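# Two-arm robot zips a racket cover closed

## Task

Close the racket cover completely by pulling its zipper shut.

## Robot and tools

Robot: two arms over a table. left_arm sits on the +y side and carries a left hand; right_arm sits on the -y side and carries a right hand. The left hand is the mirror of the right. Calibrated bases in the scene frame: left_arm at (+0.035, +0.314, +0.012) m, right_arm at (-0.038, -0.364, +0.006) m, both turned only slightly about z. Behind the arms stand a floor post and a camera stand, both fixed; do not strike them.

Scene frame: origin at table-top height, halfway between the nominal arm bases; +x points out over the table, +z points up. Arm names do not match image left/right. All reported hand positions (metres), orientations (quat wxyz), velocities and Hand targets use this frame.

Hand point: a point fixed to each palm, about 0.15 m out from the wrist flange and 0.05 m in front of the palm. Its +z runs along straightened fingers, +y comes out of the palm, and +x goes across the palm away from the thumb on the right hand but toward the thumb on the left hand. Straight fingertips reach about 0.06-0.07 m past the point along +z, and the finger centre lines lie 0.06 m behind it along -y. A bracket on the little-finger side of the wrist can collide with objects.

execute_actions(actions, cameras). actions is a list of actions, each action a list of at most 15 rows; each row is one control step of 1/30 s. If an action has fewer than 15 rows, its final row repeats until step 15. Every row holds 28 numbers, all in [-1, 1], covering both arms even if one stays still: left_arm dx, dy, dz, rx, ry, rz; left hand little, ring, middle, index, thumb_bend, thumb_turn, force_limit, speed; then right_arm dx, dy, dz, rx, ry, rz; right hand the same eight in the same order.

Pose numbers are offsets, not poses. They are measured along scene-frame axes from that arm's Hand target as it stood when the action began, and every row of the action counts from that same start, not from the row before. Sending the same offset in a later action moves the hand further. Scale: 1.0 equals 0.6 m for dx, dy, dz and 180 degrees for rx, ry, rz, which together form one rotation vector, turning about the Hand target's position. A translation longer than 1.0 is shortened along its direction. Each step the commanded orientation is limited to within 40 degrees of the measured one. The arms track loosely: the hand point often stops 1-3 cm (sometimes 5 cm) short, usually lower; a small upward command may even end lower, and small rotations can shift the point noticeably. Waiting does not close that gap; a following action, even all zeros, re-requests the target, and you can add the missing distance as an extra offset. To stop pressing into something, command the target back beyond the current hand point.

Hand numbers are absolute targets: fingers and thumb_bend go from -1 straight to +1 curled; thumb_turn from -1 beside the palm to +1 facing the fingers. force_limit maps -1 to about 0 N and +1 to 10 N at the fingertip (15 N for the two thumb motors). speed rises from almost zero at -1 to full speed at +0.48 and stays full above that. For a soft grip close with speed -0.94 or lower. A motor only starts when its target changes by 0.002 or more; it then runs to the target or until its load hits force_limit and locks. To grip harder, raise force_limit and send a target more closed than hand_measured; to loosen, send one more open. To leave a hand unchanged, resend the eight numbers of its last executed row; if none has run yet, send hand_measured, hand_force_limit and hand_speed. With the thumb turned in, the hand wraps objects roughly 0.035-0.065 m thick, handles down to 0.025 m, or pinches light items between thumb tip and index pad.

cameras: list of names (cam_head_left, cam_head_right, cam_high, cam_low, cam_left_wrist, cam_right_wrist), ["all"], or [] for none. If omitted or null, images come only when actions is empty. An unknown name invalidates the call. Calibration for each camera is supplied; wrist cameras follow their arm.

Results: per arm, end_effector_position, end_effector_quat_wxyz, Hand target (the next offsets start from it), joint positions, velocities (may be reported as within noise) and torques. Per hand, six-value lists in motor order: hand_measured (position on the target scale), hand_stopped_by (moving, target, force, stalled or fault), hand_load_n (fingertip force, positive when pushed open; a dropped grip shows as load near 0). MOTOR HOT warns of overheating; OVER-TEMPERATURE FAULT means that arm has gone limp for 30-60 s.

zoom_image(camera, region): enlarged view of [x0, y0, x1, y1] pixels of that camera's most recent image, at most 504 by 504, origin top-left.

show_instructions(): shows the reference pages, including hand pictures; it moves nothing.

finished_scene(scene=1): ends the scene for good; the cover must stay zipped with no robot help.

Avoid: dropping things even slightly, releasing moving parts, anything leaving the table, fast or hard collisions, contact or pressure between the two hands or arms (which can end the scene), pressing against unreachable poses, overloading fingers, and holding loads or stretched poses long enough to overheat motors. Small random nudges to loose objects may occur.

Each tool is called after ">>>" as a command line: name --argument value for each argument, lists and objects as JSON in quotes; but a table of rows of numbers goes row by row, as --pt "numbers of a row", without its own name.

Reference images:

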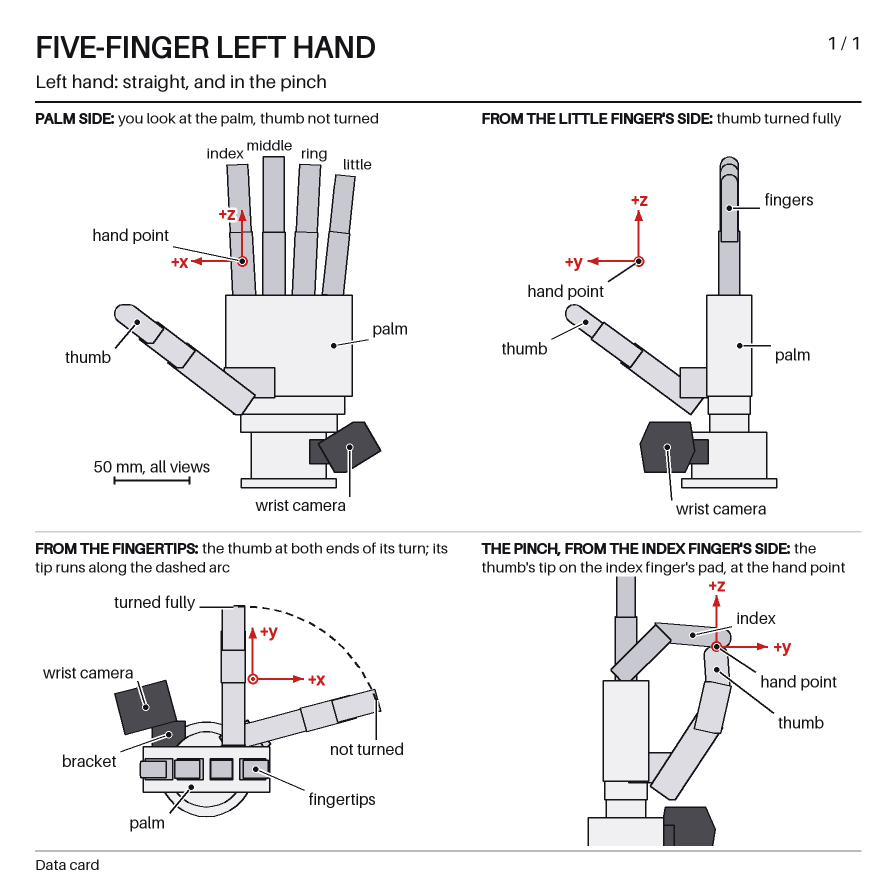

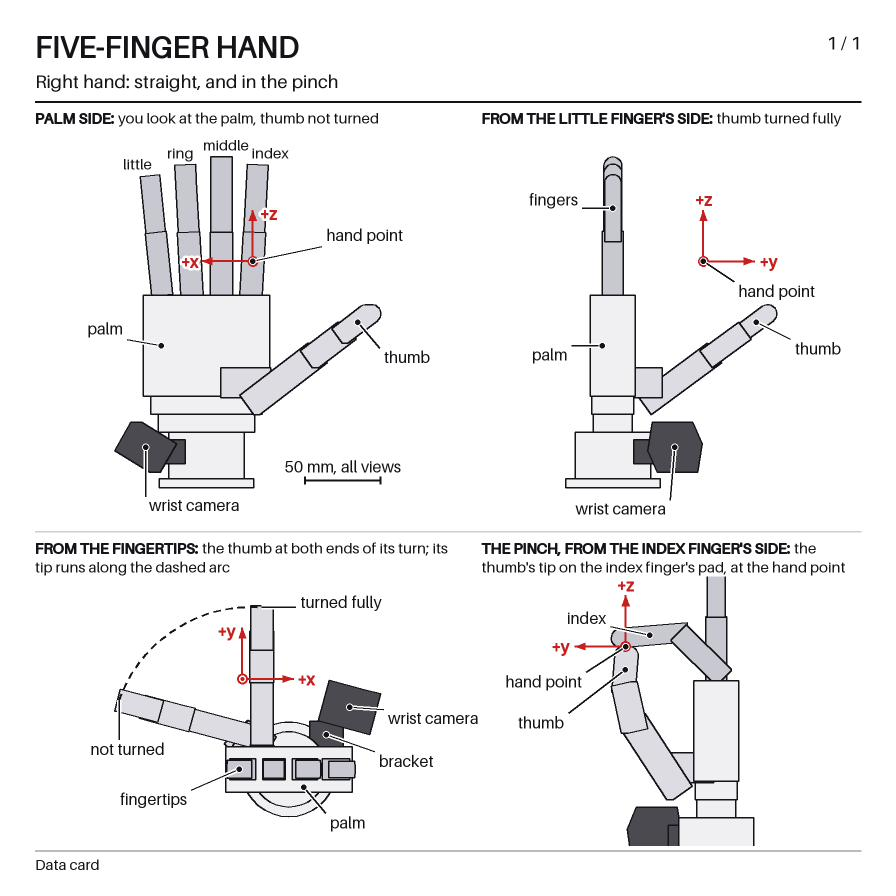

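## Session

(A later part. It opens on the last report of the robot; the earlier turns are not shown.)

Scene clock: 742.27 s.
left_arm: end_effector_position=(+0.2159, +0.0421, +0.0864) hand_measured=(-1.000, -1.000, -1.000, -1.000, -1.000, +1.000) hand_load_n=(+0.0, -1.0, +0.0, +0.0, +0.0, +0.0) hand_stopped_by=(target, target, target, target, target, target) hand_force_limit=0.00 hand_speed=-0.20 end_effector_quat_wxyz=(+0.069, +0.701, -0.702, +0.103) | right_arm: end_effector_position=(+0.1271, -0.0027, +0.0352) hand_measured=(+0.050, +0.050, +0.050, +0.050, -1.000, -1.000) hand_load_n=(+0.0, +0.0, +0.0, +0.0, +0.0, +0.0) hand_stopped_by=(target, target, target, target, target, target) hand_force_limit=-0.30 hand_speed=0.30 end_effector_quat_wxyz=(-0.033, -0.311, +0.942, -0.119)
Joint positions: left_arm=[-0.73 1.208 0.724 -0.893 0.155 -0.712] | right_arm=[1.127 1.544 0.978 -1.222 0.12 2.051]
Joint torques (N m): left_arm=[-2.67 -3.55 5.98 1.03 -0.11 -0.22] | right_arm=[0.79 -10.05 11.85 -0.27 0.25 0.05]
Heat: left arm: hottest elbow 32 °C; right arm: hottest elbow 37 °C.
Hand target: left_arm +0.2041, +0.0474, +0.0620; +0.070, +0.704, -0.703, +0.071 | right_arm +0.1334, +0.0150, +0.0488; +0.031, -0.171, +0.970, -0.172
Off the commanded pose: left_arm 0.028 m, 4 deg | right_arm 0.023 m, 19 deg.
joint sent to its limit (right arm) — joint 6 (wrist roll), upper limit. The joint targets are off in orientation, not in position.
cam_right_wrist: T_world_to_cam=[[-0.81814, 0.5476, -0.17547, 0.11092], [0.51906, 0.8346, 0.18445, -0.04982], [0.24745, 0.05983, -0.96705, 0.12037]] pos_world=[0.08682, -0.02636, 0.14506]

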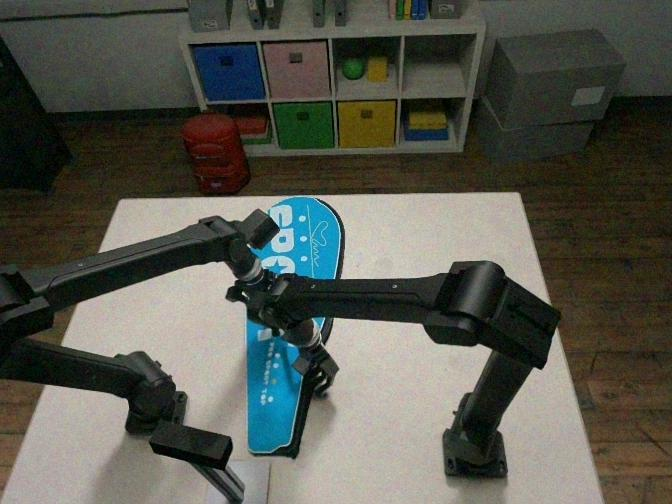

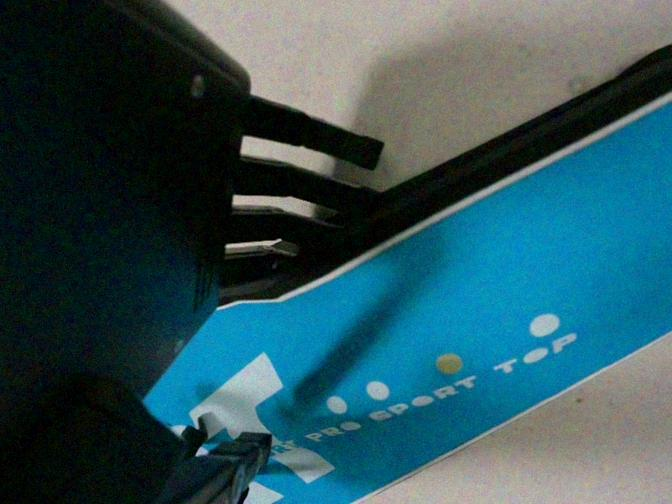

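>>> execute_actions --actions '[[[0,0,0,0,0,0,-1,-1,-1,-1,-1,1,0,-0.2,0.045,-0.004,-0.003,0,0,0,0.05,0.05,0.05,0.05,-1,-1,-0.3,0.3]]]' --cameras '["cam_right_wrist"]'

>>> execute_actions --actions '[[[0,0,0,0,0,0,-1,-1,-1,-1,-1,1,0,-0.2,0,-0.04,-0.013,0,0,0,0.05,0.05,0.05,0.05,-1,-1,-0.3,0.3]]]' --cameras '["cam_right_wrist"]'

Scene clock: 745.23 s.
left_arm: end_effector_position=(+0.2159, +0.0421, +0.0864) hand_measured=(-1.000, -1.000, -1.000, -1.000, -1.000, +1.000) hand_load_n=(+0.0, -1.5, +0.0, +0.0, -0.5, +0.0) hand_stopped_by=(target, target, target, target, target, target) hand_force_limit=0.00 hand_speed=-0.20 end_effector_quat_wxyz=(+0.069, +0.701, -0.702, +0.103) | right_arm: end_effector_position=(+0.1482, -0.0052, +0.0333) hand_measured=(+0.050, +0.050, +0.050, +0.050, -1.000, -1.000) hand_load_n=(+0.0, +0.0, +0.0, +0.0, +0.0, +0.0) hand_stopped_by=(target, target, target, target, target, target) hand_force_limit=-0.30 hand_speed=0.30 end_effector_quat_wxyz=(-0.026, -0.296, +0.946, -0.129)
Joint positions: left_arm=[-0.73 1.208 0.724 -0.893 0.155 -0.712] | right_arm=[1.092 1.565 0.998 -1.223 0.149 2.051]
Joint torques (N m): left_arm=[-2.67 -3.55 5.97 1.03 -0.11 -0.22] | right_arm=[-0.03 -10.29 11.96 -0.05 0.33 0.05]
Heat: left arm: hottest elbow 32 °C; right arm: hottest elbow 37 °C.
Hand target: left_arm +0.2041, +0.0474, +0.0620; +0.070, +0.704, -0.703, +0.071 | right_arm +0.1605, +0.0124, +0.0468; +0.031, -0.171, +0.970, -0.172
Off the commanded pose: left_arm 0.028 m, 4 deg | right_arm 0.026 m, 17 deg.
joint sent to its limit (right arm) — joint 6 (wrist roll), upper limit. The joint targets are off in orientation, not in position.
cam_right_wrist: T_world_to_cam=[[-0.79747, 0.56808, -0.2033, 0.12717], [0.53847, 0.82209, 0.18498, -0.06133], [0.27221, 0.03804, -0.96149, 0.10946]] pos_world=[0.10464, -0.02599, 0.14244]

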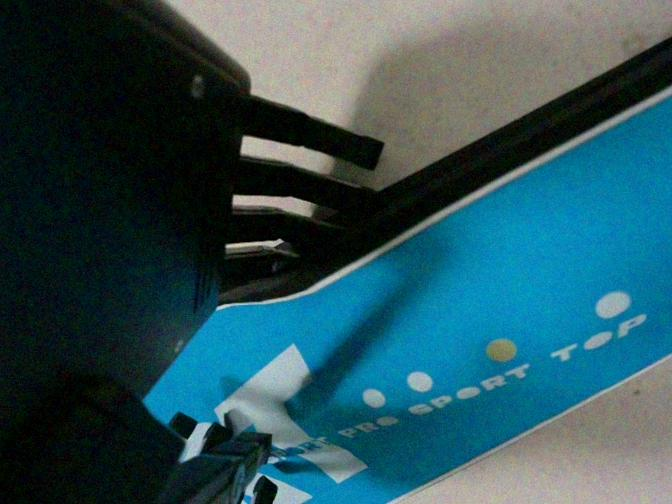

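Scene clock: 745.93 s.
left_arm: end_effector_position=(+0.2159, +0.0421, +0.0864) hand_measured=(-1.000, -1.000, -1.000, -1.000, -1.000, +1.000) hand_load_n=(+0.0, -1.0, +0.0, +0.0, +0.0, +0.0) hand_stopped_by=(target, target, target, target, target, target) hand_force_limit=0.00 hand_speed=-0.20 end_effector_quat_wxyz=(+0.069, +0.701, -0.702, +0.103) | right_arm: end_effector_position=(+0.1533, -0.0158, +0.0317) hand_measured=(+0.050, +0.050, +0.050, +0.050, -1.000, -1.000) hand_load_n=(+0.0, +0.0, +0.0, +0.0, +0.0, +0.0) hand_stopped_by=(target, target, target, target, target, target) hand_force_limit=-0.30 hand_speed=0.30 end_effector_quat_wxyz=(-0.021, -0.287, +0.949, -0.130)
Joint positions: left_arm=[-0.73 1.208 0.724 -0.893 0.155 -0.712] | right_arm=[1.073 1.546 0.971 -1.207 0.161 2.051]
Joint torques (N m): left_arm=[-2.67 -3.55 5.98 1.02 -0.11 -0.22] | right_arm=[-0.32 -11.46 8.4 0.44 0.4 0.05]
Heat: left arm: hottest elbow 32 °C; right arm: hottest elbow 37 °C.
Hand target: left_arm +0.2041, +0.0474, +0.0620; +0.070, +0.704, -0.703, +0.071 | right_arm +0.1603, -0.0115, +0.0391; +0.031, -0.171, +0.970, -0.172
Off the commanded pose: left_arm 0.028 m, 4 deg | right_arm 0.011 m, 16 deg.
joint sent to its limit (right arm) — joint 6 (wrist roll), upper limit. The joint targets are off in orientation, not in position.
cam_right_wrist: T_world_to_cam=[[-0.78555, 0.58089, -0.21327, 0.13556], [0.54889, 0.81324, 0.1933, -0.05706], [0.28573, 0.03478, -0.95768, 0.10473]] pos_world=[0.10789, -0.03598, 0.14024]

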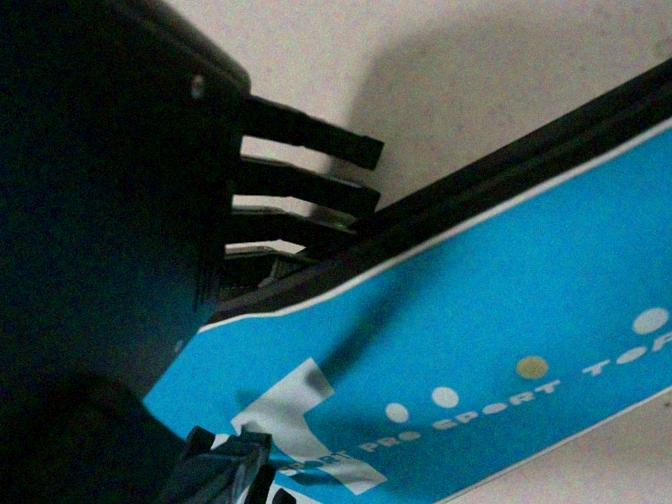

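>>> execute_actions --actions '[[[0,0,0,0,0,0,-1,-1,-1,-1,-1,1,0,-0.2,-0.005,-0.025,0.0,0,0,0,0.05,0.05,0.05,0.05,-1,-1,-0.3,0.3]]]' --cameras '["cam_right_wrist"]'

>>> zoom_image --camera "cam_right_wrist" --region '[220, 220, 420, 340]'

>>> execute_actions --actions '[[[0,0,0,0,0,0,-1,-1,-1,-1,-1,1,0,-0.2,-0.005,-0.035,0.002,0,0,0,0.05,0.05,0.05,0.05,-1,-1,-0.3,0.3]]]' --cameras '["cam_right_wrist"]'

>>> zoom_image --camera "cam_right_wrist" --region '[220, 220, 420, 340]'

Scene clock: 748.87 s.
left_arm: end_effector_position=(+0.2160, +0.0420, +0.0864) hand_measured=(-1.000, -1.000, -1.000, -1.000, -1.000, +1.000) hand_load_n=(+0.0, -1.5, +0.0, +0.0, +0.0, +0.0) hand_stopped_by=(target, target, target, target, target, target) hand_force_limit=0.00 hand_speed=-0.20 end_effector_quat_wxyz=(+0.069, +0.701, -0.702, +0.103) | right_arm: end_effector_position=(+0.1520, -0.0290, +0.0342) hand_measured=(+0.050, +0.050, +0.050, +0.050, -1.000, -1.000) hand_load_n=(+0.0, +0.0, +0.0, +0.0, +0.0, +0.0) hand_stopped_by=(target, target, target, target, target, target) hand_force_limit=-0.30 hand_speed=0.30 end_effector_quat_wxyz=(-0.015, -0.282, +0.951, -0.129)
Joint positions: left_arm=[-0.73 1.208 0.724 -0.892 0.155 -0.712] | right_arm=[1.063 1.504 0.931 -1.197 0.167 2.051]
Joint torques (N m): left_arm=[-2.67 -3.55 5.98 0.99 -0.11 -0.22] | right_arm=[-0.32 -10.4 8.24 0.38 0.33 0.05]
Heat: left arm: hottest elbow 32 °C; right arm: hottest elbow 37 °C.
Hand target: left_arm +0.2041, +0.0473, +0.0620; +0.070, +0.704, -0.703, +0.071 | right_arm +0.1575, -0.0264, +0.0392; +0.031, -0.171, +0.970, -0.172
Off the commanded pose: left_arm 0.028 m, 4 deg | right_arm 0.008 m, 15 deg.
joint sent to its limit (right arm) — joint 6 (wrist roll), upper limit. The joint targets are off in orientation, not in position.
cam_right_wrist: T_world_to_cam=[[-0.77759, 0.58961, -0.21846, 0.14206], [0.55406, 0.80677, 0.20529, -0.04753], [0.29729, 0.03859, -0.95401, 0.10612]] pos_world=[0.10525, -0.04951, 0.14203]

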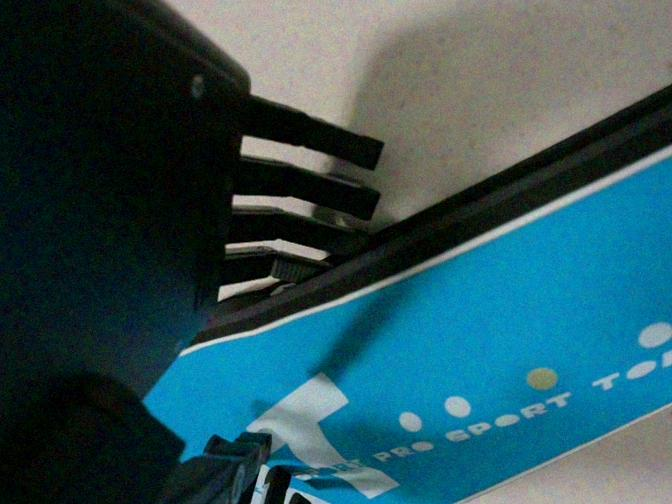

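Scaled by 2.520.

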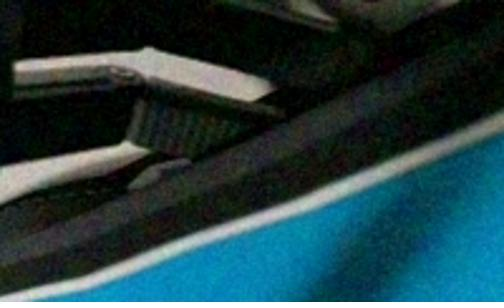

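Scene clock: 749.57 s.
left_arm: end_effector_position=(+0.2160, +0.0420, +0.0864) hand_measured=(-1.000, -1.000, -1.000, -1.000, -1.000, +1.000) hand_load_n=(+0.0, -1.5, +0.0, +0.0, +0.0, +0.0) hand_stopped_by=(target, target, target, target, target, target) hand_force_limit=0.00 hand_speed=-0.20 end_effector_quat_wxyz=(+0.069, +0.701, -0.702, +0.103) | right_arm: end_effector_position=(+0.1492, -0.0520, +0.0340) hand_measured=(+0.050, +0.050, +0.050, +0.050, -1.000, -1.000) hand_load_n=(+0.0, +0.0, +0.0, +0.0, +0.0, +0.0) hand_stopped_by=(target, target, target, target, target, target) hand_force_limit=-0.30 hand_speed=0.30 end_effector_quat_wxyz=(-0.014, -0.273, +0.953, -0.133)
Joint positions: left_arm=[-0.73 1.208 0.724 -0.892 0.155 -0.712] | right_arm=[1.043 1.454 0.874 -1.194 0.177 2.051]
Joint torques (N m): left_arm=[-2.67 -3.55 5.98 1.01 -0.11 -0.22] | right_arm=[-0.21 -9.64 8.49 0.38 0.25 0.05]
Heat: left arm: hottest elbow 32 °C; right arm: hottest elbow 37 °C.
Hand target: left_arm +0.2041, +0.0473, +0.0620; +0.070, +0.704, -0.703, +0.071 | right_arm +0.1544, -0.0475, +0.0403; +0.031, -0.171, +0.970, -0.172
Off the commanded pose: left_arm 0.028 m, 4 deg | right_arm 0.009 m, 14 deg.
joint sent to its limit (right arm) — joint 6 (wrist roll), upper limit. The joint targets are off in orientation, not in position.
cam_right_wrist: T_world_to_cam=[[-0.76518, 0.60234, -0.22737, 0.15243], [0.56748, 0.79779, 0.2037, -0.02981], [0.30409, 0.02683, -0.95227, 0.10595]] pos_world=[0.10133, -0.07087, 0.14163]

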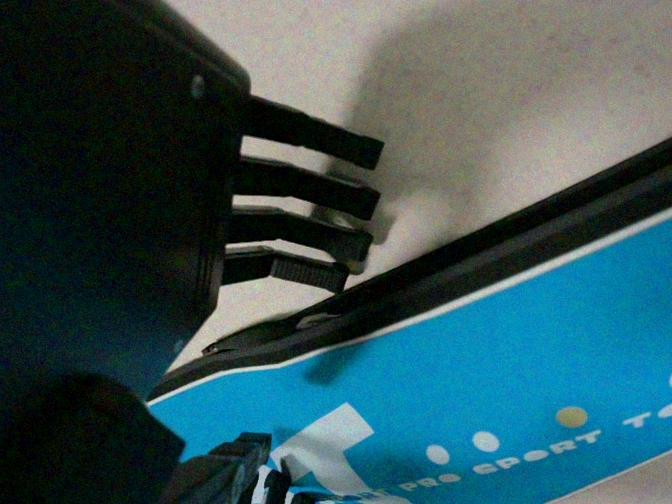

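Scaled by 2.520.

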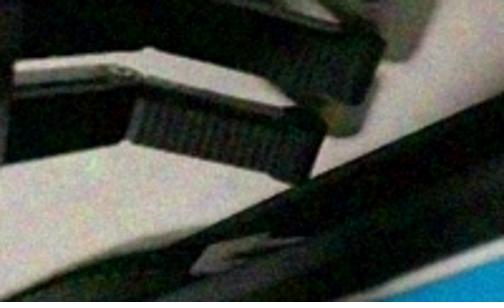

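>>> execute_actions --actions '[[[0,0,0,0,0,0,-1,-1,-1,-1,-1,1,0,-0.2,-0.01,-0.06,0.03,0,0,0,0.05,0.05,0.05,0.05,-1,-1,-0.3,0.3]]]' --cameras '["cam_right_wrist"]'

>>> zoom_image --camera "cam_right_wrist" --region '[320, 290, 440, 380]'

Scene clock: 751.93 s.
left_arm: end_effector_position=(+0.2160, +0.0420, +0.0864) hand_measured=(-1.000, -1.000, -1.000, -1.000, -1.000, +1.000) hand_load_n=(+0.0, -1.5, -0.5, +0.0, +0.0, +0.0) hand_stopped_by=(target, target, target, target, target, target) hand_force_limit=0.00 hand_speed=-0.20 end_effector_quat_wxyz=(+0.069, +0.701, -0.702, +0.103) | right_arm: end_effector_position=(+0.1458, -0.0842, +0.0558) hand_measured=(+0.050, +0.050, +0.050, +0.050, -1.000, -1.000) hand_load_n=(+0.0, +0.0, +0.0, +0.0, +0.0, +0.0) hand_stopped_by=(target, target, target, target, target, target) hand_force_limit=-0.30 hand_speed=0.30 end_effector_quat_wxyz=(+0.001, -0.257, +0.958, -0.128)
Joint positions: left_arm=[-0.73 1.208 0.724 -0.892 0.155 -0.712] | right_arm=[1.01 1.321 0.809 -1.23 0.191 2.051]
Joint torques (N m): left_arm=[-2.67 -3.55 5.98 1.01 -0.11 -0.22] | right_arm=[-0.15 -6.71 9.06 -0.12 0.3 0.05]
Heat: left arm: hottest elbow 32 °C; right arm: hottest elbow 37 °C.
Hand target: left_arm +0.2041, +0.0473, +0.0620; +0.070, +0.704, -0.703, +0.071 | right_arm +0.1485, -0.0834, +0.0584; +0.031, -0.171, +0.970, -0.172
Off the commanded pose: left_arm 0.028 m, 4 deg | right_arm 0.004 m, 12 deg.
joint sent to its limit (right arm) — joint 6 (wrist roll), upper limit. The joint targets are off in orientation, not in position.
cam_right_wrist: T_world_to_cam=[[-0.73993, 0.62923, -0.23785, 0.17337], [0.58484, 0.77645, 0.23471, -0.01259], [0.33237, 0.03457, -0.94252, 0.12459]] pos_world=[0.09423, -0.10362, 0.16162]

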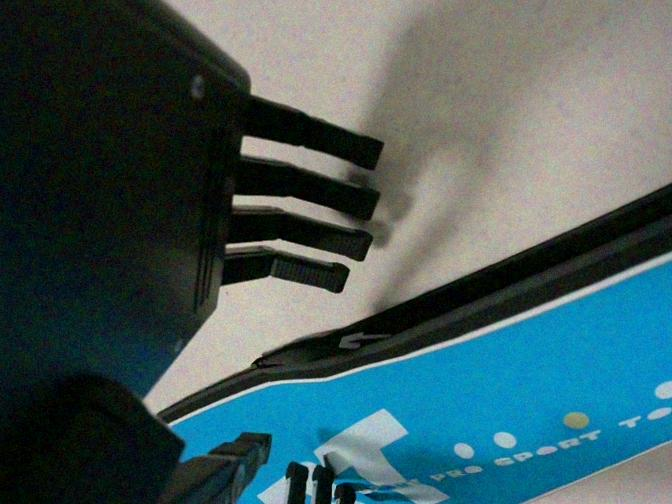

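Scaled by 4.200.

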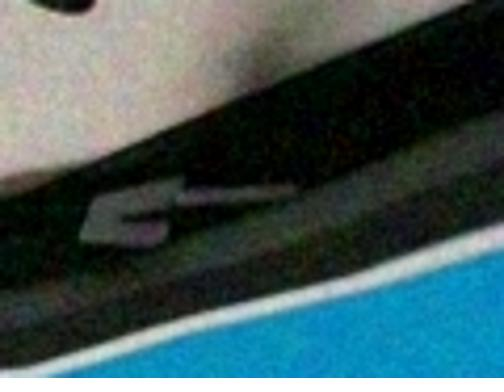

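>>> execute_actions --actions '[[[0,0,0,0,0,0,-1,-1,-1,-1,-1,1,0,-0.2,0.015,0,0.0,0,0,0,0.05,0.05,0.05,0.05,-1,1,-0.3,0.3]],[[0,0,0,0,0,0,-1,-1,-1,-1,-1,1,0,-0.2,0.02,0,0,0,0,0,0.05,0.05,0.05,0.05,0,1,-0.3,0.3]],[[0,0,0,0,0,0,-1,-1,-1,-1,-1,1,0,-0.2,0.015,0.05,-0.024,0,0,0,0.05,0.05,0.05,0.05,0,1,-0.3,0.3]],[[0,0,0,0,0,0,-1,-1,-1,-1,-1,1,0,-0.2,0,0,0,0,0,0,0.05,0.05,0.05,0.05,0,1,-0.3,0.3]]]' --cameras '["cam_right_wrist"]'

>>> zoom_image --camera "cam_right_wrist" --region '[270, 240, 470, 360]'

Scene clock: 765.27 s.
left_arm: end_effector_position=(+0.2160, +0.0420, +0.0864) hand_measured=(-1.000, -1.000, -1.000, -1.000, -1.000, +1.000) hand_load_n=(-0.5, -1.5, +0.0, +0.0, +0.0, +0.0) hand_stopped_by=(target, target, target, target, target, target) hand_force_limit=0.00 hand_speed=-0.20 end_effector_quat_wxyz=(+0.069, +0.701, -0.702, +0.103) | right_arm: end_effector_position=(+0.1694, -0.0732, +0.0295) hand_measured=(+0.050, +0.050, +0.050, +0.050, +0.000, +1.000) hand_load_n=(+0.0, +0.0, +0.0, +0.0, +0.0, +0.0) hand_stopped_by=(target, target, target, target, target, target) hand_force_limit=-0.30 hand_speed=0.30 end_effector_quat_wxyz=(-0.013, -0.245, +0.958, -0.148)
Joint positions: left_arm=[-0.73 1.208 0.724 -0.892 0.155 -0.712] | right_arm=[0.98 1.454 0.86 -1.193 0.207 2.051]
Joint torques (N m): left_arm=[-2.67 -3.55 5.98 1.01 -0.11 -0.22] | right_arm=[1.03 -8.94 11.36 0.17 0.17 0.04]
Heat: left arm: hottest elbow 32 °C; right arm: hottest elbow 36 °C.
Hand target: left_arm +0.2041, +0.0473, +0.0620; +0.070, +0.704, -0.703, +0.071 | right_arm +0.1784, -0.0535, +0.0439; +0.031, -0.171, +0.970, -0.172
Off the commanded pose: left_arm 0.028 m, 4 deg | right_arm 0.026 m, 10 deg.
joint sent to its limit (right arm) — joint 6 (wrist roll), upper limit. The joint targets are off in orientation, not in position.
cam_right_wrist: T_world_to_cam=[[-0.72602, 0.63759, -0.25764, 0.17657], [0.60808, 0.77019, 0.19246, -0.03198], [0.32114, -0.01694, -0.94688, 0.08983]] pos_world=[0.11879, -0.08643, 0.1367]

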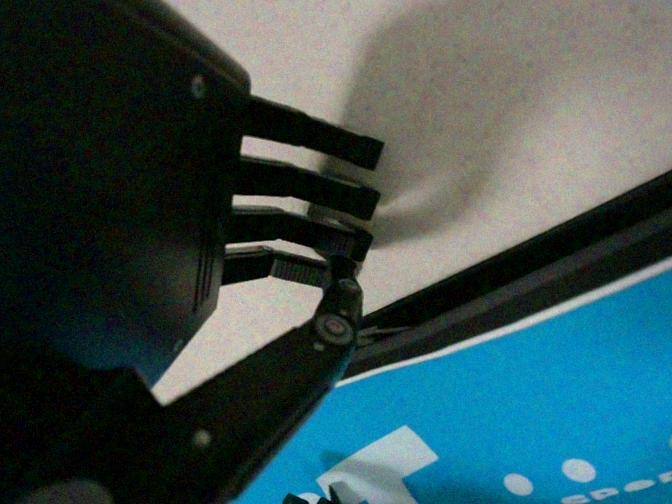

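Scaled by 2.520.

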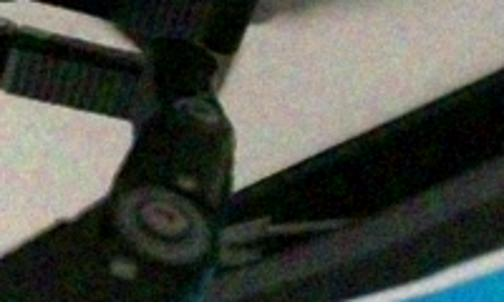

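>>> execute_actions --actions '[[[0,0,0,0,0,0,-1,-1,-1,-1,-1,1,0,-0.2,0.004,0.035,0.0,0,0,0,0.05,0.05,0.05,0.05,0,1,-0.3,0.3]],[[0,0,0,0,0,0,-1,-1,-1,-1,-1,1,0,-0.2,0.00,0.032,0.001,0,0,0,0.05,0.05,0.05,0.05,0,1,-0.3,0.3]]]' --cameras '["cam_right_wrist","cam_head_right"]'

>>> zoom_image --camera "cam_right_wrist" --region '[280, 210, 440, 330]'

Scene clock: 769.53 s.
left_arm: end_effector_position=(+0.2160, +0.0420, +0.0864) hand_measured=(-1.000, -1.000, -1.000, -1.000, -1.000, +1.000) hand_load_n=(-0.5, -1.5, +0.0, +0.0, +0.0, +0.0) hand_stopped_by=(target, target, target, target, target, target) hand_force_limit=0.00 hand_speed=-0.20 end_effector_quat_wxyz=(+0.069, +0.701, -0.702, +0.103) | right_arm: end_effector_position=(+0.1734, -0.0331, +0.0314) hand_measured=(+0.050, +0.050, +0.050, +0.050, +0.000, +1.000) hand_load_n=(+0.0, +0.0, +0.5, +0.0, +0.0, +0.0) hand_stopped_by=(target, target, target, target, target, target) hand_force_limit=-0.30 hand_speed=0.30 end_effector_quat_wxyz=(-0.012, -0.264, +0.955, -0.138)
Joint positions: left_arm=[-0.73 1.208 0.724 -0.892 0.155 -0.712] | right_arm=[1.022 1.531 0.953 -1.198 0.19 2.051]
Joint torques (N m): left_arm=[-2.67 -3.6 5.98 1.01 -0.11 -0.22] | right_arm=[1.03 -9.52 11.96 -0.13 0.11 0.04]
Heat: left arm: hottest elbow 32 °C; right arm: hottest elbow 37 °C.
Hand target: left_arm +0.2041, +0.0473, +0.0620; +0.070, +0.704, -0.703, +0.071 | right_arm +0.1809, -0.0132, +0.0446; +0.031, -0.171, +0.970, -0.172
Off the commanded pose: left_arm 0.028 m, 4 deg | right_arm 0.025 m, 12 deg.
joint sent to its limit (right arm) — joint 6 (wrist roll), upper limit. The joint targets are off in orientation, not in position.
cam_right_wrist: T_world_to_cam=[[-0.75189, 0.61403, -0.24007, 0.15757], [0.58026, 0.78919, 0.20118, -0.0605], [0.31299, 0.01197, -0.94968, 0.09353]] pos_world=[0.1243, -0.05012, 0.13882]
Images, in order (width x height): cam_head_right 672x504, cam_right_wrist 672x504.

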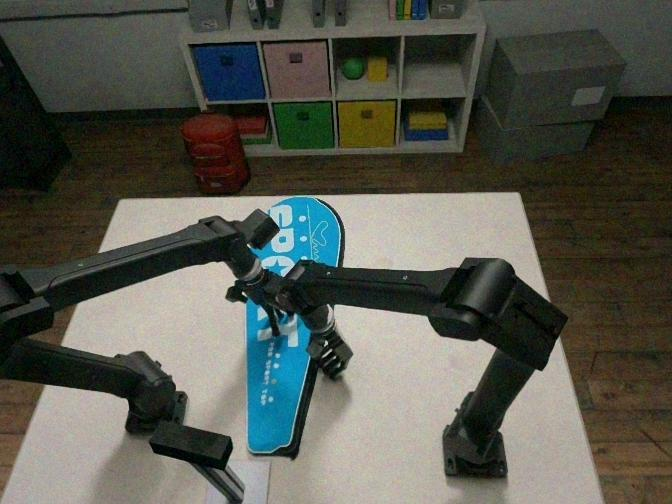

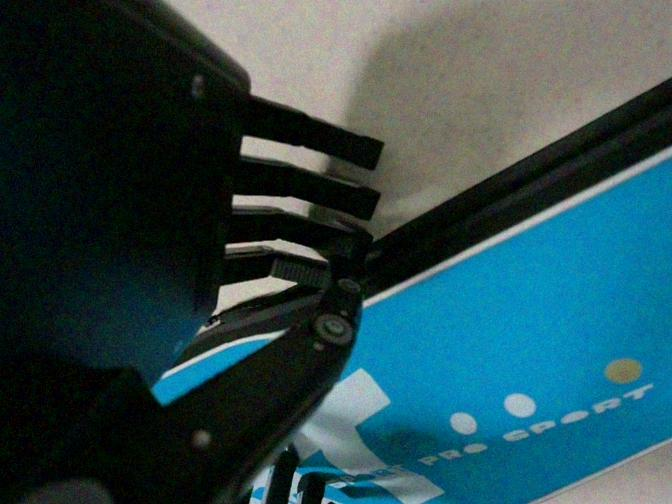

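Scaled by 3.150.

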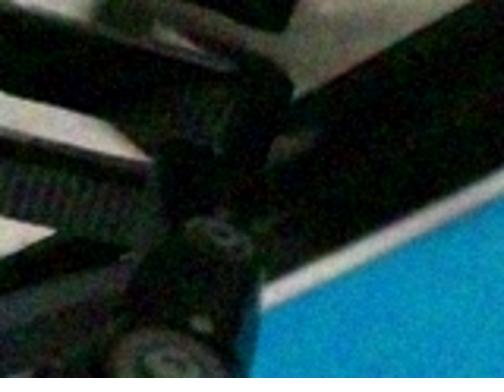

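>>> execute_actions --actions '[[[0,0,0,0,0,0,-1,-1,-1,-1,-1,1,0,-0.2,-0.005,0.004,0.0,0,0,0,0.05,0.05,0.5,0.5,0,1,-0.2,-0.85]],[[0,0,0,0,0,0,-1,-1,-1,-1,-1,1,0,-0.2,0,0,0,0,0,0,0.05,0.05,0.5,0.5,0,1,-0.2,-0.85]],[[0,0,0,0,0,0,-1,-1,-1,-1,-1,1,0,-0.2,0,0,0,0,0,0,0.05,0.05,0.5,0.5,0,1,-0.2,-0.85]]]' --cameras '["cam_right_wrist"]'

>>> zoom_image --camera "cam_right_wrist" --region '[280, 210, 440, 330]'

Scene clock: 774.47 s.
left_arm: end_effector_position=(+0.2160, +0.0420, +0.0864) hand_measured=(-1.000, -1.000, -1.000, -1.000, -1.000, +1.000) hand_load_n=(+0.0, -1.5, -0.5, +0.0, +0.0, +0.0) hand_stopped_by=(target, target, target, target, target, target) hand_force_limit=0.00 hand_speed=-0.20 end_effector_quat_wxyz=(+0.069, +0.701, -0.702, +0.103) | right_arm: end_effector_position=(+0.1707, -0.0315, +0.0312) hand_measured=(+0.050, +0.050, +0.254, +0.256, +0.000, +1.000) hand_load_n=(+0.0, +0.0, +5.5, +4.0, +0.0, +0.0) hand_stopped_by=(target, target, force, force, target, target) hand_force_limit=-0.20 hand_speed=-0.85 end_effector_quat_wxyz=(-0.013, -0.266, +0.954, -0.137)
Joint positions: left_arm=[-0.73 1.208 0.724 -0.892 0.155 -0.712] | right_arm=[1.028 1.531 0.953 -1.198 0.186 2.051]
Joint torques (N m): left_arm=[-2.67 -3.55 6 1.02 -0.11 -0.22] | right_arm=[1.14 -9.41 12.1 -0.16 0.08 0.04]
Heat: left arm: hottest elbow 32 °C; right arm: hottest elbow 37 °C.
Hand target: left_arm +0.2041, +0.0473, +0.0620; +0.070, +0.704, -0.703, +0.071 | right_arm +0.1778, -0.0108, +0.0445; +0.031, -0.171, +0.970, -0.172
Off the commanded pose: left_arm 0.028 m, 4 deg | right_arm 0.026 m, 13 deg.
joint sent to its limit (right arm) — joint 6 (wrist roll), upper limit. The joint targets are off in orientation, not in position.
cam_right_wrist: T_world_to_cam=[[-0.75596, 0.61042, -0.23648, 0.15493], [0.57673, 0.79194, 0.20055, -0.05946], [0.3097, 0.01522, -0.95071, 0.09494]] pos_world=[0.12201, -0.04893, 0.13882]

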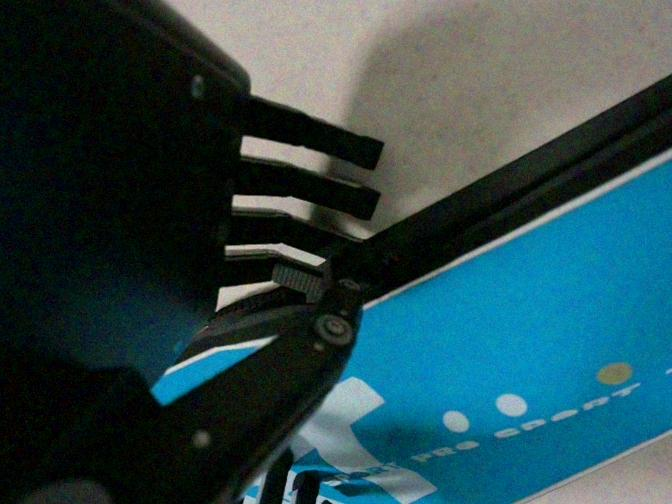

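Scaled by 3.150.

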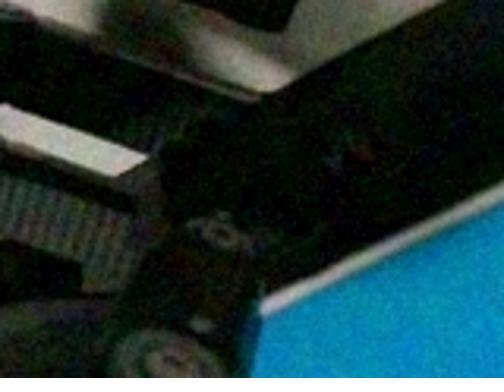

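>>> execute_actions --actions '[[[0,0,0,0,0,0,-1,-1,-1,-1,-1,1,0,-0.2,-0.03,0.007,0,0,0,0,0.05,0.05,0.5,0.5,0,1,-0.2,-0.85]]]' --cameras '["cam_right_wrist"]'

>>> zoom_image --camera "cam_right_wrist" --region '[180, 210, 440, 370]'

Scene clock: 783.77 s.
left_arm: end_effector_position=(+0.2160, +0.0420, +0.0864) hand_measured=(-1.000, -1.000, -1.000, -1.000, -1.000, +1.000) hand_load_n=(+0.0, -1.5, -0.5, +0.0, +0.0, +0.0) hand_stopped_by=(target, target, target, target, target, target) hand_force_limit=0.00 hand_speed=-0.20 end_effector_quat_wxyz=(+0.069, +0.701, -0.702, +0.103) | right_arm: end_effector_position=(+0.1548, -0.0220, +0.0313) hand_measured=(+0.050, +0.050, +0.254, +0.256, +0.000, +1.000) hand_load_n=(+0.0, +0.0, +6.0, +4.0, +0.0, +0.0) hand_stopped_by=(target, target, force, force, target, target) hand_force_limit=-0.20 hand_speed=-0.85 end_effector_quat_wxyz=(-0.018, -0.283, +0.950, -0.130)
Joint positions: left_arm=[-0.73 1.208 0.724 -0.892 0.155 -0.712] | right_arm=[1.064 1.531 0.953 -1.198 0.165 2.051]
Joint torques (N m): left_arm=[-2.67 -3.55 5.98 1.01 -0.11 -0.22] | right_arm=[0.79 -10.23 11.12 -0.27 0.06 0.04]
Heat: left arm: hottest elbow 32 °C; right arm: hottest elbow 37 °C.
Hand target: left_arm +0.2041, +0.0473, +0.0620; +0.070, +0.704, -0.703, +0.071 | right_arm +0.1598, -0.0066, +0.0445; +0.031, -0.171, +0.970, -0.172
Off the commanded pose: left_arm 0.028 m, 4 deg | right_arm 0.021 m, 15 deg.
joint sent to its limit (right arm) — joint 6 (wrist roll), upper limit. The joint targets are off in orientation, not in position.
cam_right_wrist: T_world_to_cam=[[-0.77935, 0.58794, -0.21665, 0.13965], [0.55439, 0.80815, 0.19885, -0.05384], [0.29199, 0.03487, -0.95578, 0.10313]] pos_world=[0.10857, -0.04219, 0.13953]

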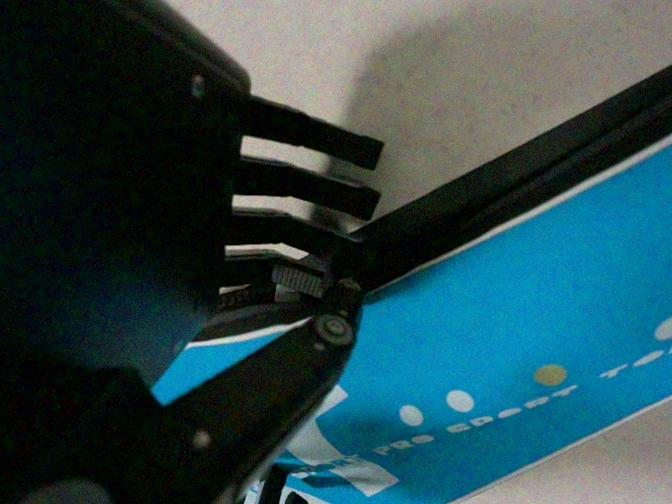

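Scaled by 1.938.

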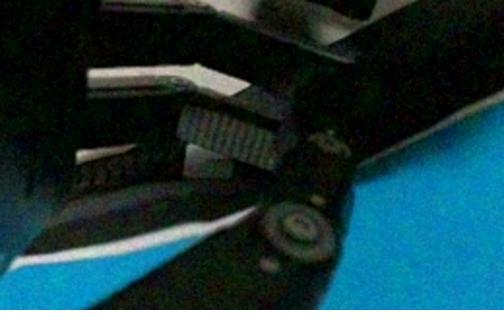

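>>> execute_actions --actions '[[[0,0,0,0,0,0,-1,-1,-1,-1,-1,1,0,-0.2,0,0,0,0,0,0,0.05,0.05,0.05,0.05,0,1,-0.2,0]],[[0,0,0,0,0,0,-1,-1,-1,-1,-1,1,0,-0.2,-0.03,-0.07,0.02,0,0,0,0.05,0.05,0.05,0.05,0,1,-0.2,0.3]],[[0,0,0,0,0,0,-1,-1,-1,-1,-1,1,0,-0.2,0,-0.04,0.01,0,0,0,0.05,0.05,0.05,0.05,-1,1,-0.2,0.3]],[[0,0,0,0,0,0,-1,-1,-1,-1,-1,1,0,-0.2,0,0,0,0,0,0,0.05,0.05,0.05,0.05,-1,-1,-0.2,0.3]]]' --cameras '["cam_right_wrist"]'

>>> zoom_image --camera "cam_right_wrist" --region '[320, 290, 520, 410]'

Scene clock: 796.43 s.
left_arm: end_effector_position=(+0.2160, +0.0420, +0.0864) hand_measured=(-1.000, -1.000, -1.000, -1.000, -1.000, +1.000) hand_load_n=(+0.0, -1.5, +0.0, +0.0, +0.0, +0.0) hand_stopped_by=(target, target, target, target, target, target) hand_force_limit=0.00 hand_speed=-0.20 end_effector_quat_wxyz=(+0.069, +0.701, -0.702, +0.103) | right_arm: end_effector_position=(+0.1389, -0.0739, +0.0572) hand_measured=(+0.050, +0.050, +0.050, +0.050, -1.000, -1.000) hand_load_n=(+0.0, +0.0, +0.0, +0.5, +0.0, +0.0) hand_stopped_by=(target, target, target, target, target, target) hand_force_limit=-0.20 hand_speed=0.30 end_effector_quat_wxyz=(-0.008, -0.269, +0.955, -0.127)
Joint positions: left_arm=[-0.73 1.208 0.724 -0.892 0.155 -0.712] | right_arm=[1.035 1.342 0.833 -1.246 0.176 2.051]
Joint torques (N m): left_arm=[-2.67 -3.55 5.98 1.01 -0.11 -0.22] | right_arm=[-0.15 -7.88 8.95 -0.13 0.25 0.05]
Heat: left arm: hottest elbow 32 °C; right arm: hottest elbow 38 °C.
Hand target: left_arm +0.2041, +0.0473, +0.0620; +0.070, +0.704, -0.703, +0.071 | right_arm +0.1418, -0.0726, +0.0626; +0.031, -0.171, +0.970, -0.172
Off the commanded pose: left_arm 0.028 m, 4 deg | right_arm 0.006 m, 13 deg.
joint sent to its limit (right arm) — joint 6 (wrist roll), upper limit. The joint targets are off in orientation, not in position.
cam_right_wrist: T_world_to_cam=[[-0.75823, 0.61192, -0.22503, 0.16263], [0.57202, 0.78998, 0.22075, -0.01338], [0.31285, 0.03865, -0.94902, 0.13127]] pos_world=[0.0899, -0.09402, 0.16413]

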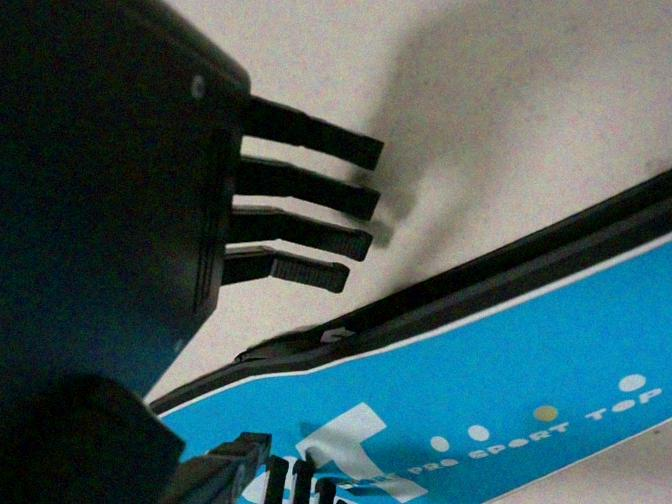

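Scaled by 2.520.

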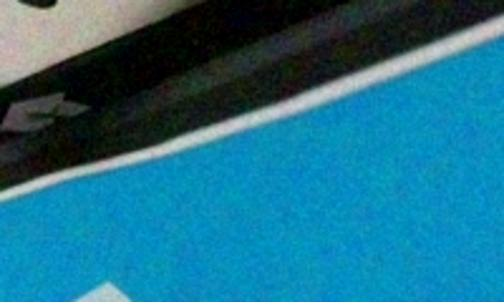

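>>> zoom_image --camera "cam_right_wrist" --region '[300, 300, 380, 360]'

Scaled by 6.300.

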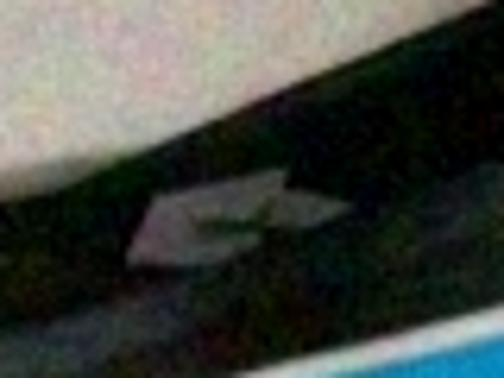

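>>> execute_actions --actions '[[[0,0,0,0,0,0,-1,-1,-1,-1,-1,1,0,-0.2,-0.014,0.04,-0.018,0,0,0,0.05,0.05,0.05,0.05,-1,-1,-0.3,0.3]],[[0,0,0,0,0,0,-1,-1,-1,-1,-1,1,0,-0.2,0,0.05,0,0,0,0,0.05,0.05,0.05,0.05,-1,-1,-0.3,0.3]],[[0,0,0,0,0,0,-1,-1,-1,-1,-1,1,0,-0.2,0,0.05,0,0,0,0,0.05,0.05,0.05,0.05,-1,-1,-0.3,0.3]]]' --cameras '["cam_right_wrist"]'

Scene clock: 804.57 s.
left_arm: end_effector_position=(+0.2160, +0.0420, +0.0864) hand_measured=(-1.000, -1.000, -1.000, -1.000, -1.000, +1.000) hand_load_n=(+0.0, -1.5, +0.0, +0.0, +0.0, +0.0) hand_stopped_by=(target, target, target, target, target, target) hand_force_limit=0.00 hand_speed=-0.20 end_effector_quat_wxyz=(+0.069, +0.701, -0.702, +0.103) | right_arm: end_effector_position=(+0.1275, -0.0069, +0.0379) hand_measured=(+0.050, +0.050, +0.050, +0.050, -1.000, -1.000) hand_load_n=(+0.0, +0.0, +0.0, +0.0, +0.0, +0.0) hand_stopped_by=(target, target, target, target, target, target) hand_force_limit=-0.30 hand_speed=0.30 end_effector_quat_wxyz=(-0.033, -0.309, +0.943, -0.119)
Joint positions: left_arm=[-0.73 1.208 0.724 -0.892 0.155 -0.712] | right_arm=[1.122 1.531 0.971 -1.228 0.122 2.051]
Joint torques (N m): left_arm=[-2.67 -3.55 5.98 1.01 -0.11 -0.22] | right_arm=[0.85 -9.88 11.96 -0.29 0.23 0.04]
Heat: left arm: hottest elbow 32 °C; right arm: hottest elbow 38 °C.
Hand target: left_arm +0.2041, +0.0473, +0.0620; +0.070, +0.704, -0.703, +0.071 | right_arm +0.1335, +0.0113, +0.0517; +0.031, -0.171, +0.970, -0.172
Off the commanded pose: left_arm 0.028 m, 4 deg | right_arm 0.024 m, 19 deg.
joint sent to its limit (right arm) — joint 6 (wrist roll), upper limit. The joint targets are off in orientation, not in position.
cam_right_wrist: T_world_to_cam=[[-0.81534, 0.55129, -0.17691, 0.11375], [0.52269, 0.83229, 0.18463, -0.04757], [0.24902, 0.05807, -0.96676, 0.12284]] pos_world=[0.08702, -0.03025, 0.14766]

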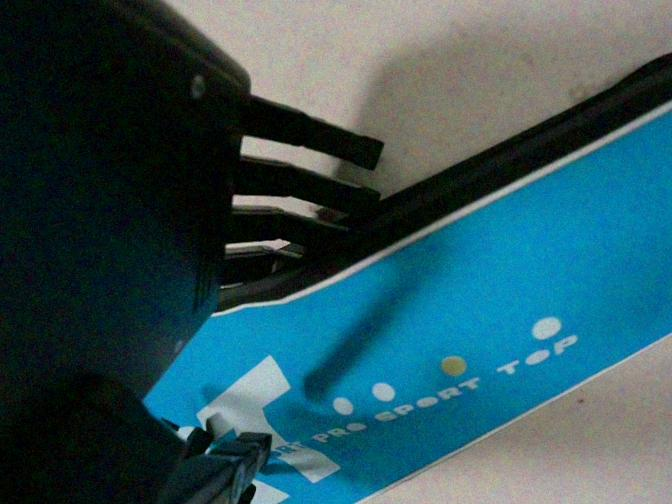

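>>> execute_actions --actions '[[[0,0,0,0,0,0,-1,-1,-1,-1,-1,1,0,-0.2,0.052,0,0,0,0,0,0.05,0.05,0.05,0.05,-1,-1,-0.3,0.3]],[[0,0,0,0,0,0,-1,-1,-1,-1,-1,1,0,-0.2,0,-0.04,-0.011,0,0,0,0.05,0.05,0.05,0.05,-1,-1,-0.3,0.3]]]' --cameras '["cam_right_wrist"]'

>>> execute_actions --actions '[[[0,0,0,0,0,0,-1,-1,-1,-1,-1,1,0,-0.2,-0.003,-0.025,0,0,0,0,0.05,0.05,0.05,0.05,-1,-1,-0.3,0.3]]]' --cameras '["cam_right_wrist"]'

>>> zoom_image --camera "cam_right_wrist" --region '[220, 220, 420, 340]'

Scene clock: 807.80 s.
left_arm: end_effector_position=(+0.2160, +0.0420, +0.0864) hand_measured=(-1.000, -1.000, -1.000, -1.000, -1.000, +1.000) hand_load_n=(+0.0, -1.5, +0.0, +0.0, +0.0, -0.5) hand_stopped_by=(target, target, target, target, target, target) hand_force_limit=0.00 hand_speed=-0.20 end_effector_quat_wxyz=(+0.069, +0.701, -0.702, +0.103) | right_arm: end_effector_position=(+0.1575, -0.0180, +0.0361) hand_measured=(+0.050, +0.050, +0.050, +0.050, -1.000, -1.000) hand_load_n=(+0.0, +0.0, +0.0, +0.5, -0.5, -0.5) hand_stopped_by=(target, target, target, target, target, target) hand_force_limit=-0.30 hand_speed=0.30 end_effector_quat_wxyz=(-0.020, -0.284, +0.949, -0.134)
Joint positions: left_arm=[-0.73 1.208 0.724 -0.892 0.155 -0.712] | right_arm=[1.065 1.541 0.979 -1.223 0.167 2.051]
Joint torques (N m): left_arm=[-2.67 -3.55 5.98 1.01 -0.11 -0.22] | right_arm=[-0.26 -11.69 8.59 0.46 0.35 0.05]
Heat: left arm: hottest elbow 32 °C; right arm: hottest elbow 38 °C.
Hand target: left_arm +0.2041, +0.0473, +0.0620; +0.070, +0.704, -0.703, +0.071 | right_arm +0.1647, -0.0126, +0.0452; +0.031, -0.171, +0.970, -0.172
Off the commanded pose: left_arm 0.028 m, 4 deg | right_arm 0.013 m, 15 deg.
joint sent to its limit (right arm) — joint 6 (wrist roll), upper limit. The joint targets are off in orientation, not in position.
cam_right_wrist: T_world_to_cam=[[-0.78034, 0.58545, -0.21983, 0.14065], [0.55416, 0.81026, 0.19076, -0.05922], [0.28979, 0.02703, -0.95671, 0.10695]] pos_world=[0.11158, -0.03726, 0.14453]

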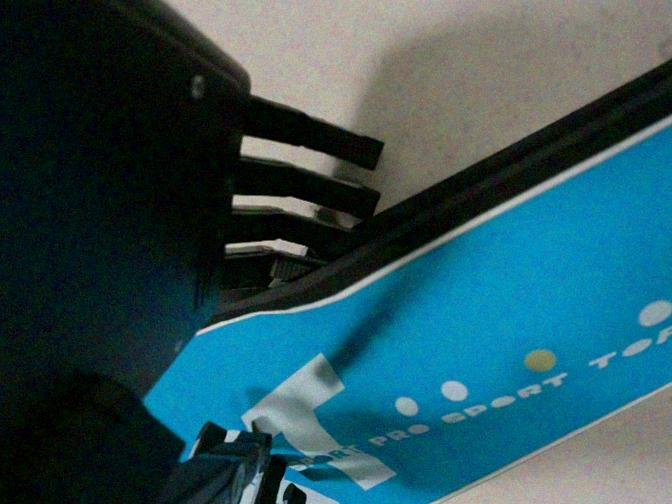

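Scene clock: 808.50 s.
left_arm: end_effector_position=(+0.2160, +0.0420, +0.0864) hand_measured=(-1.000, -1.000, -1.000, -1.000, -1.000, +1.000) hand_load_n=(+0.0, -1.5, +0.0, +0.0, +0.0, +0.0) hand_stopped_by=(target, target, target, target, target, target) hand_force_limit=0.00 hand_speed=-0.20 end_effector_quat_wxyz=(+0.069, +0.701, -0.702, +0.103) | right_arm: end_effector_position=(+0.1573, -0.0314, +0.0387) hand_measured=(+0.050, +0.050, +0.050, +0.050, -1.000, -1.000) hand_load_n=(+0.0, +0.0, +0.0, +0.0, +0.0, +0.0) hand_stopped_by=(target, target, target, target, target, target) hand_force_limit=-0.30 hand_speed=0.30 end_effector_quat_wxyz=(-0.014, -0.277, +0.952, -0.132)
Joint positions: left_arm=[-0.73 1.208 0.724 -0.892 0.155 -0.712] | right_arm=[1.051 1.501 0.941 -1.214 0.174 2.051]
Joint torques (N m): left_arm=[-2.67 -3.55 5.98 1.01 -0.11 -0.22] | right_arm=[-0.21 -10.64 8.44 0.39 0.32 0.05]
Heat: left arm: hottest elbow 32 °C; right arm: hottest elbow 38 °C.
Hand target: left_arm +0.2041, +0.0473, +0.0620; +0.070, +0.704, -0.703, +0.071 | right_arm +0.1628, -0.0276, +0.0451; +0.031, -0.171, +0.970, -0.172
Off the commanded pose: left_arm 0.028 m, 4 deg | right_arm 0.009 m, 14 deg.
joint sent to its limit (right arm) — joint 6 (wrist roll), upper limit. The joint targets are off in orientation, not in position.
cam_right_wrist: T_world_to_cam=[[-0.77073, 0.596, -0.22529, 0.14793], [0.56135, 0.80244, 0.20244, -0.05058], [0.30144, 0.02956, -0.95303, 0.10804]] pos_world=[0.10984, -0.05078, 0.14653]

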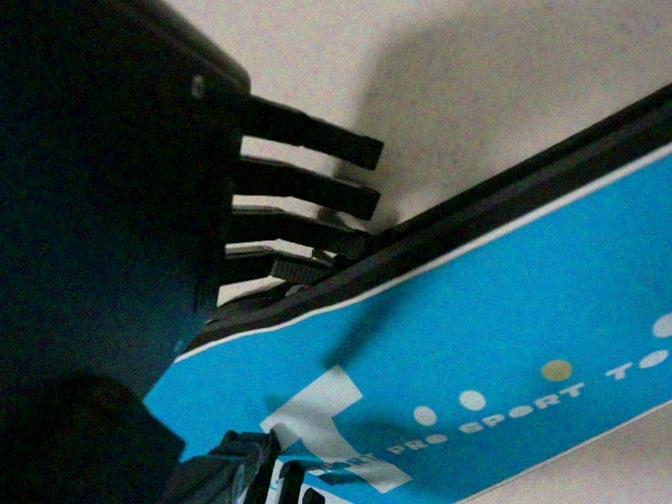

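Scaled by 2.520.

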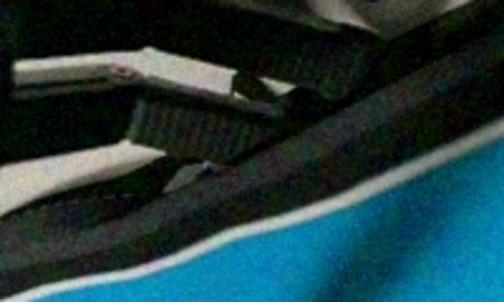

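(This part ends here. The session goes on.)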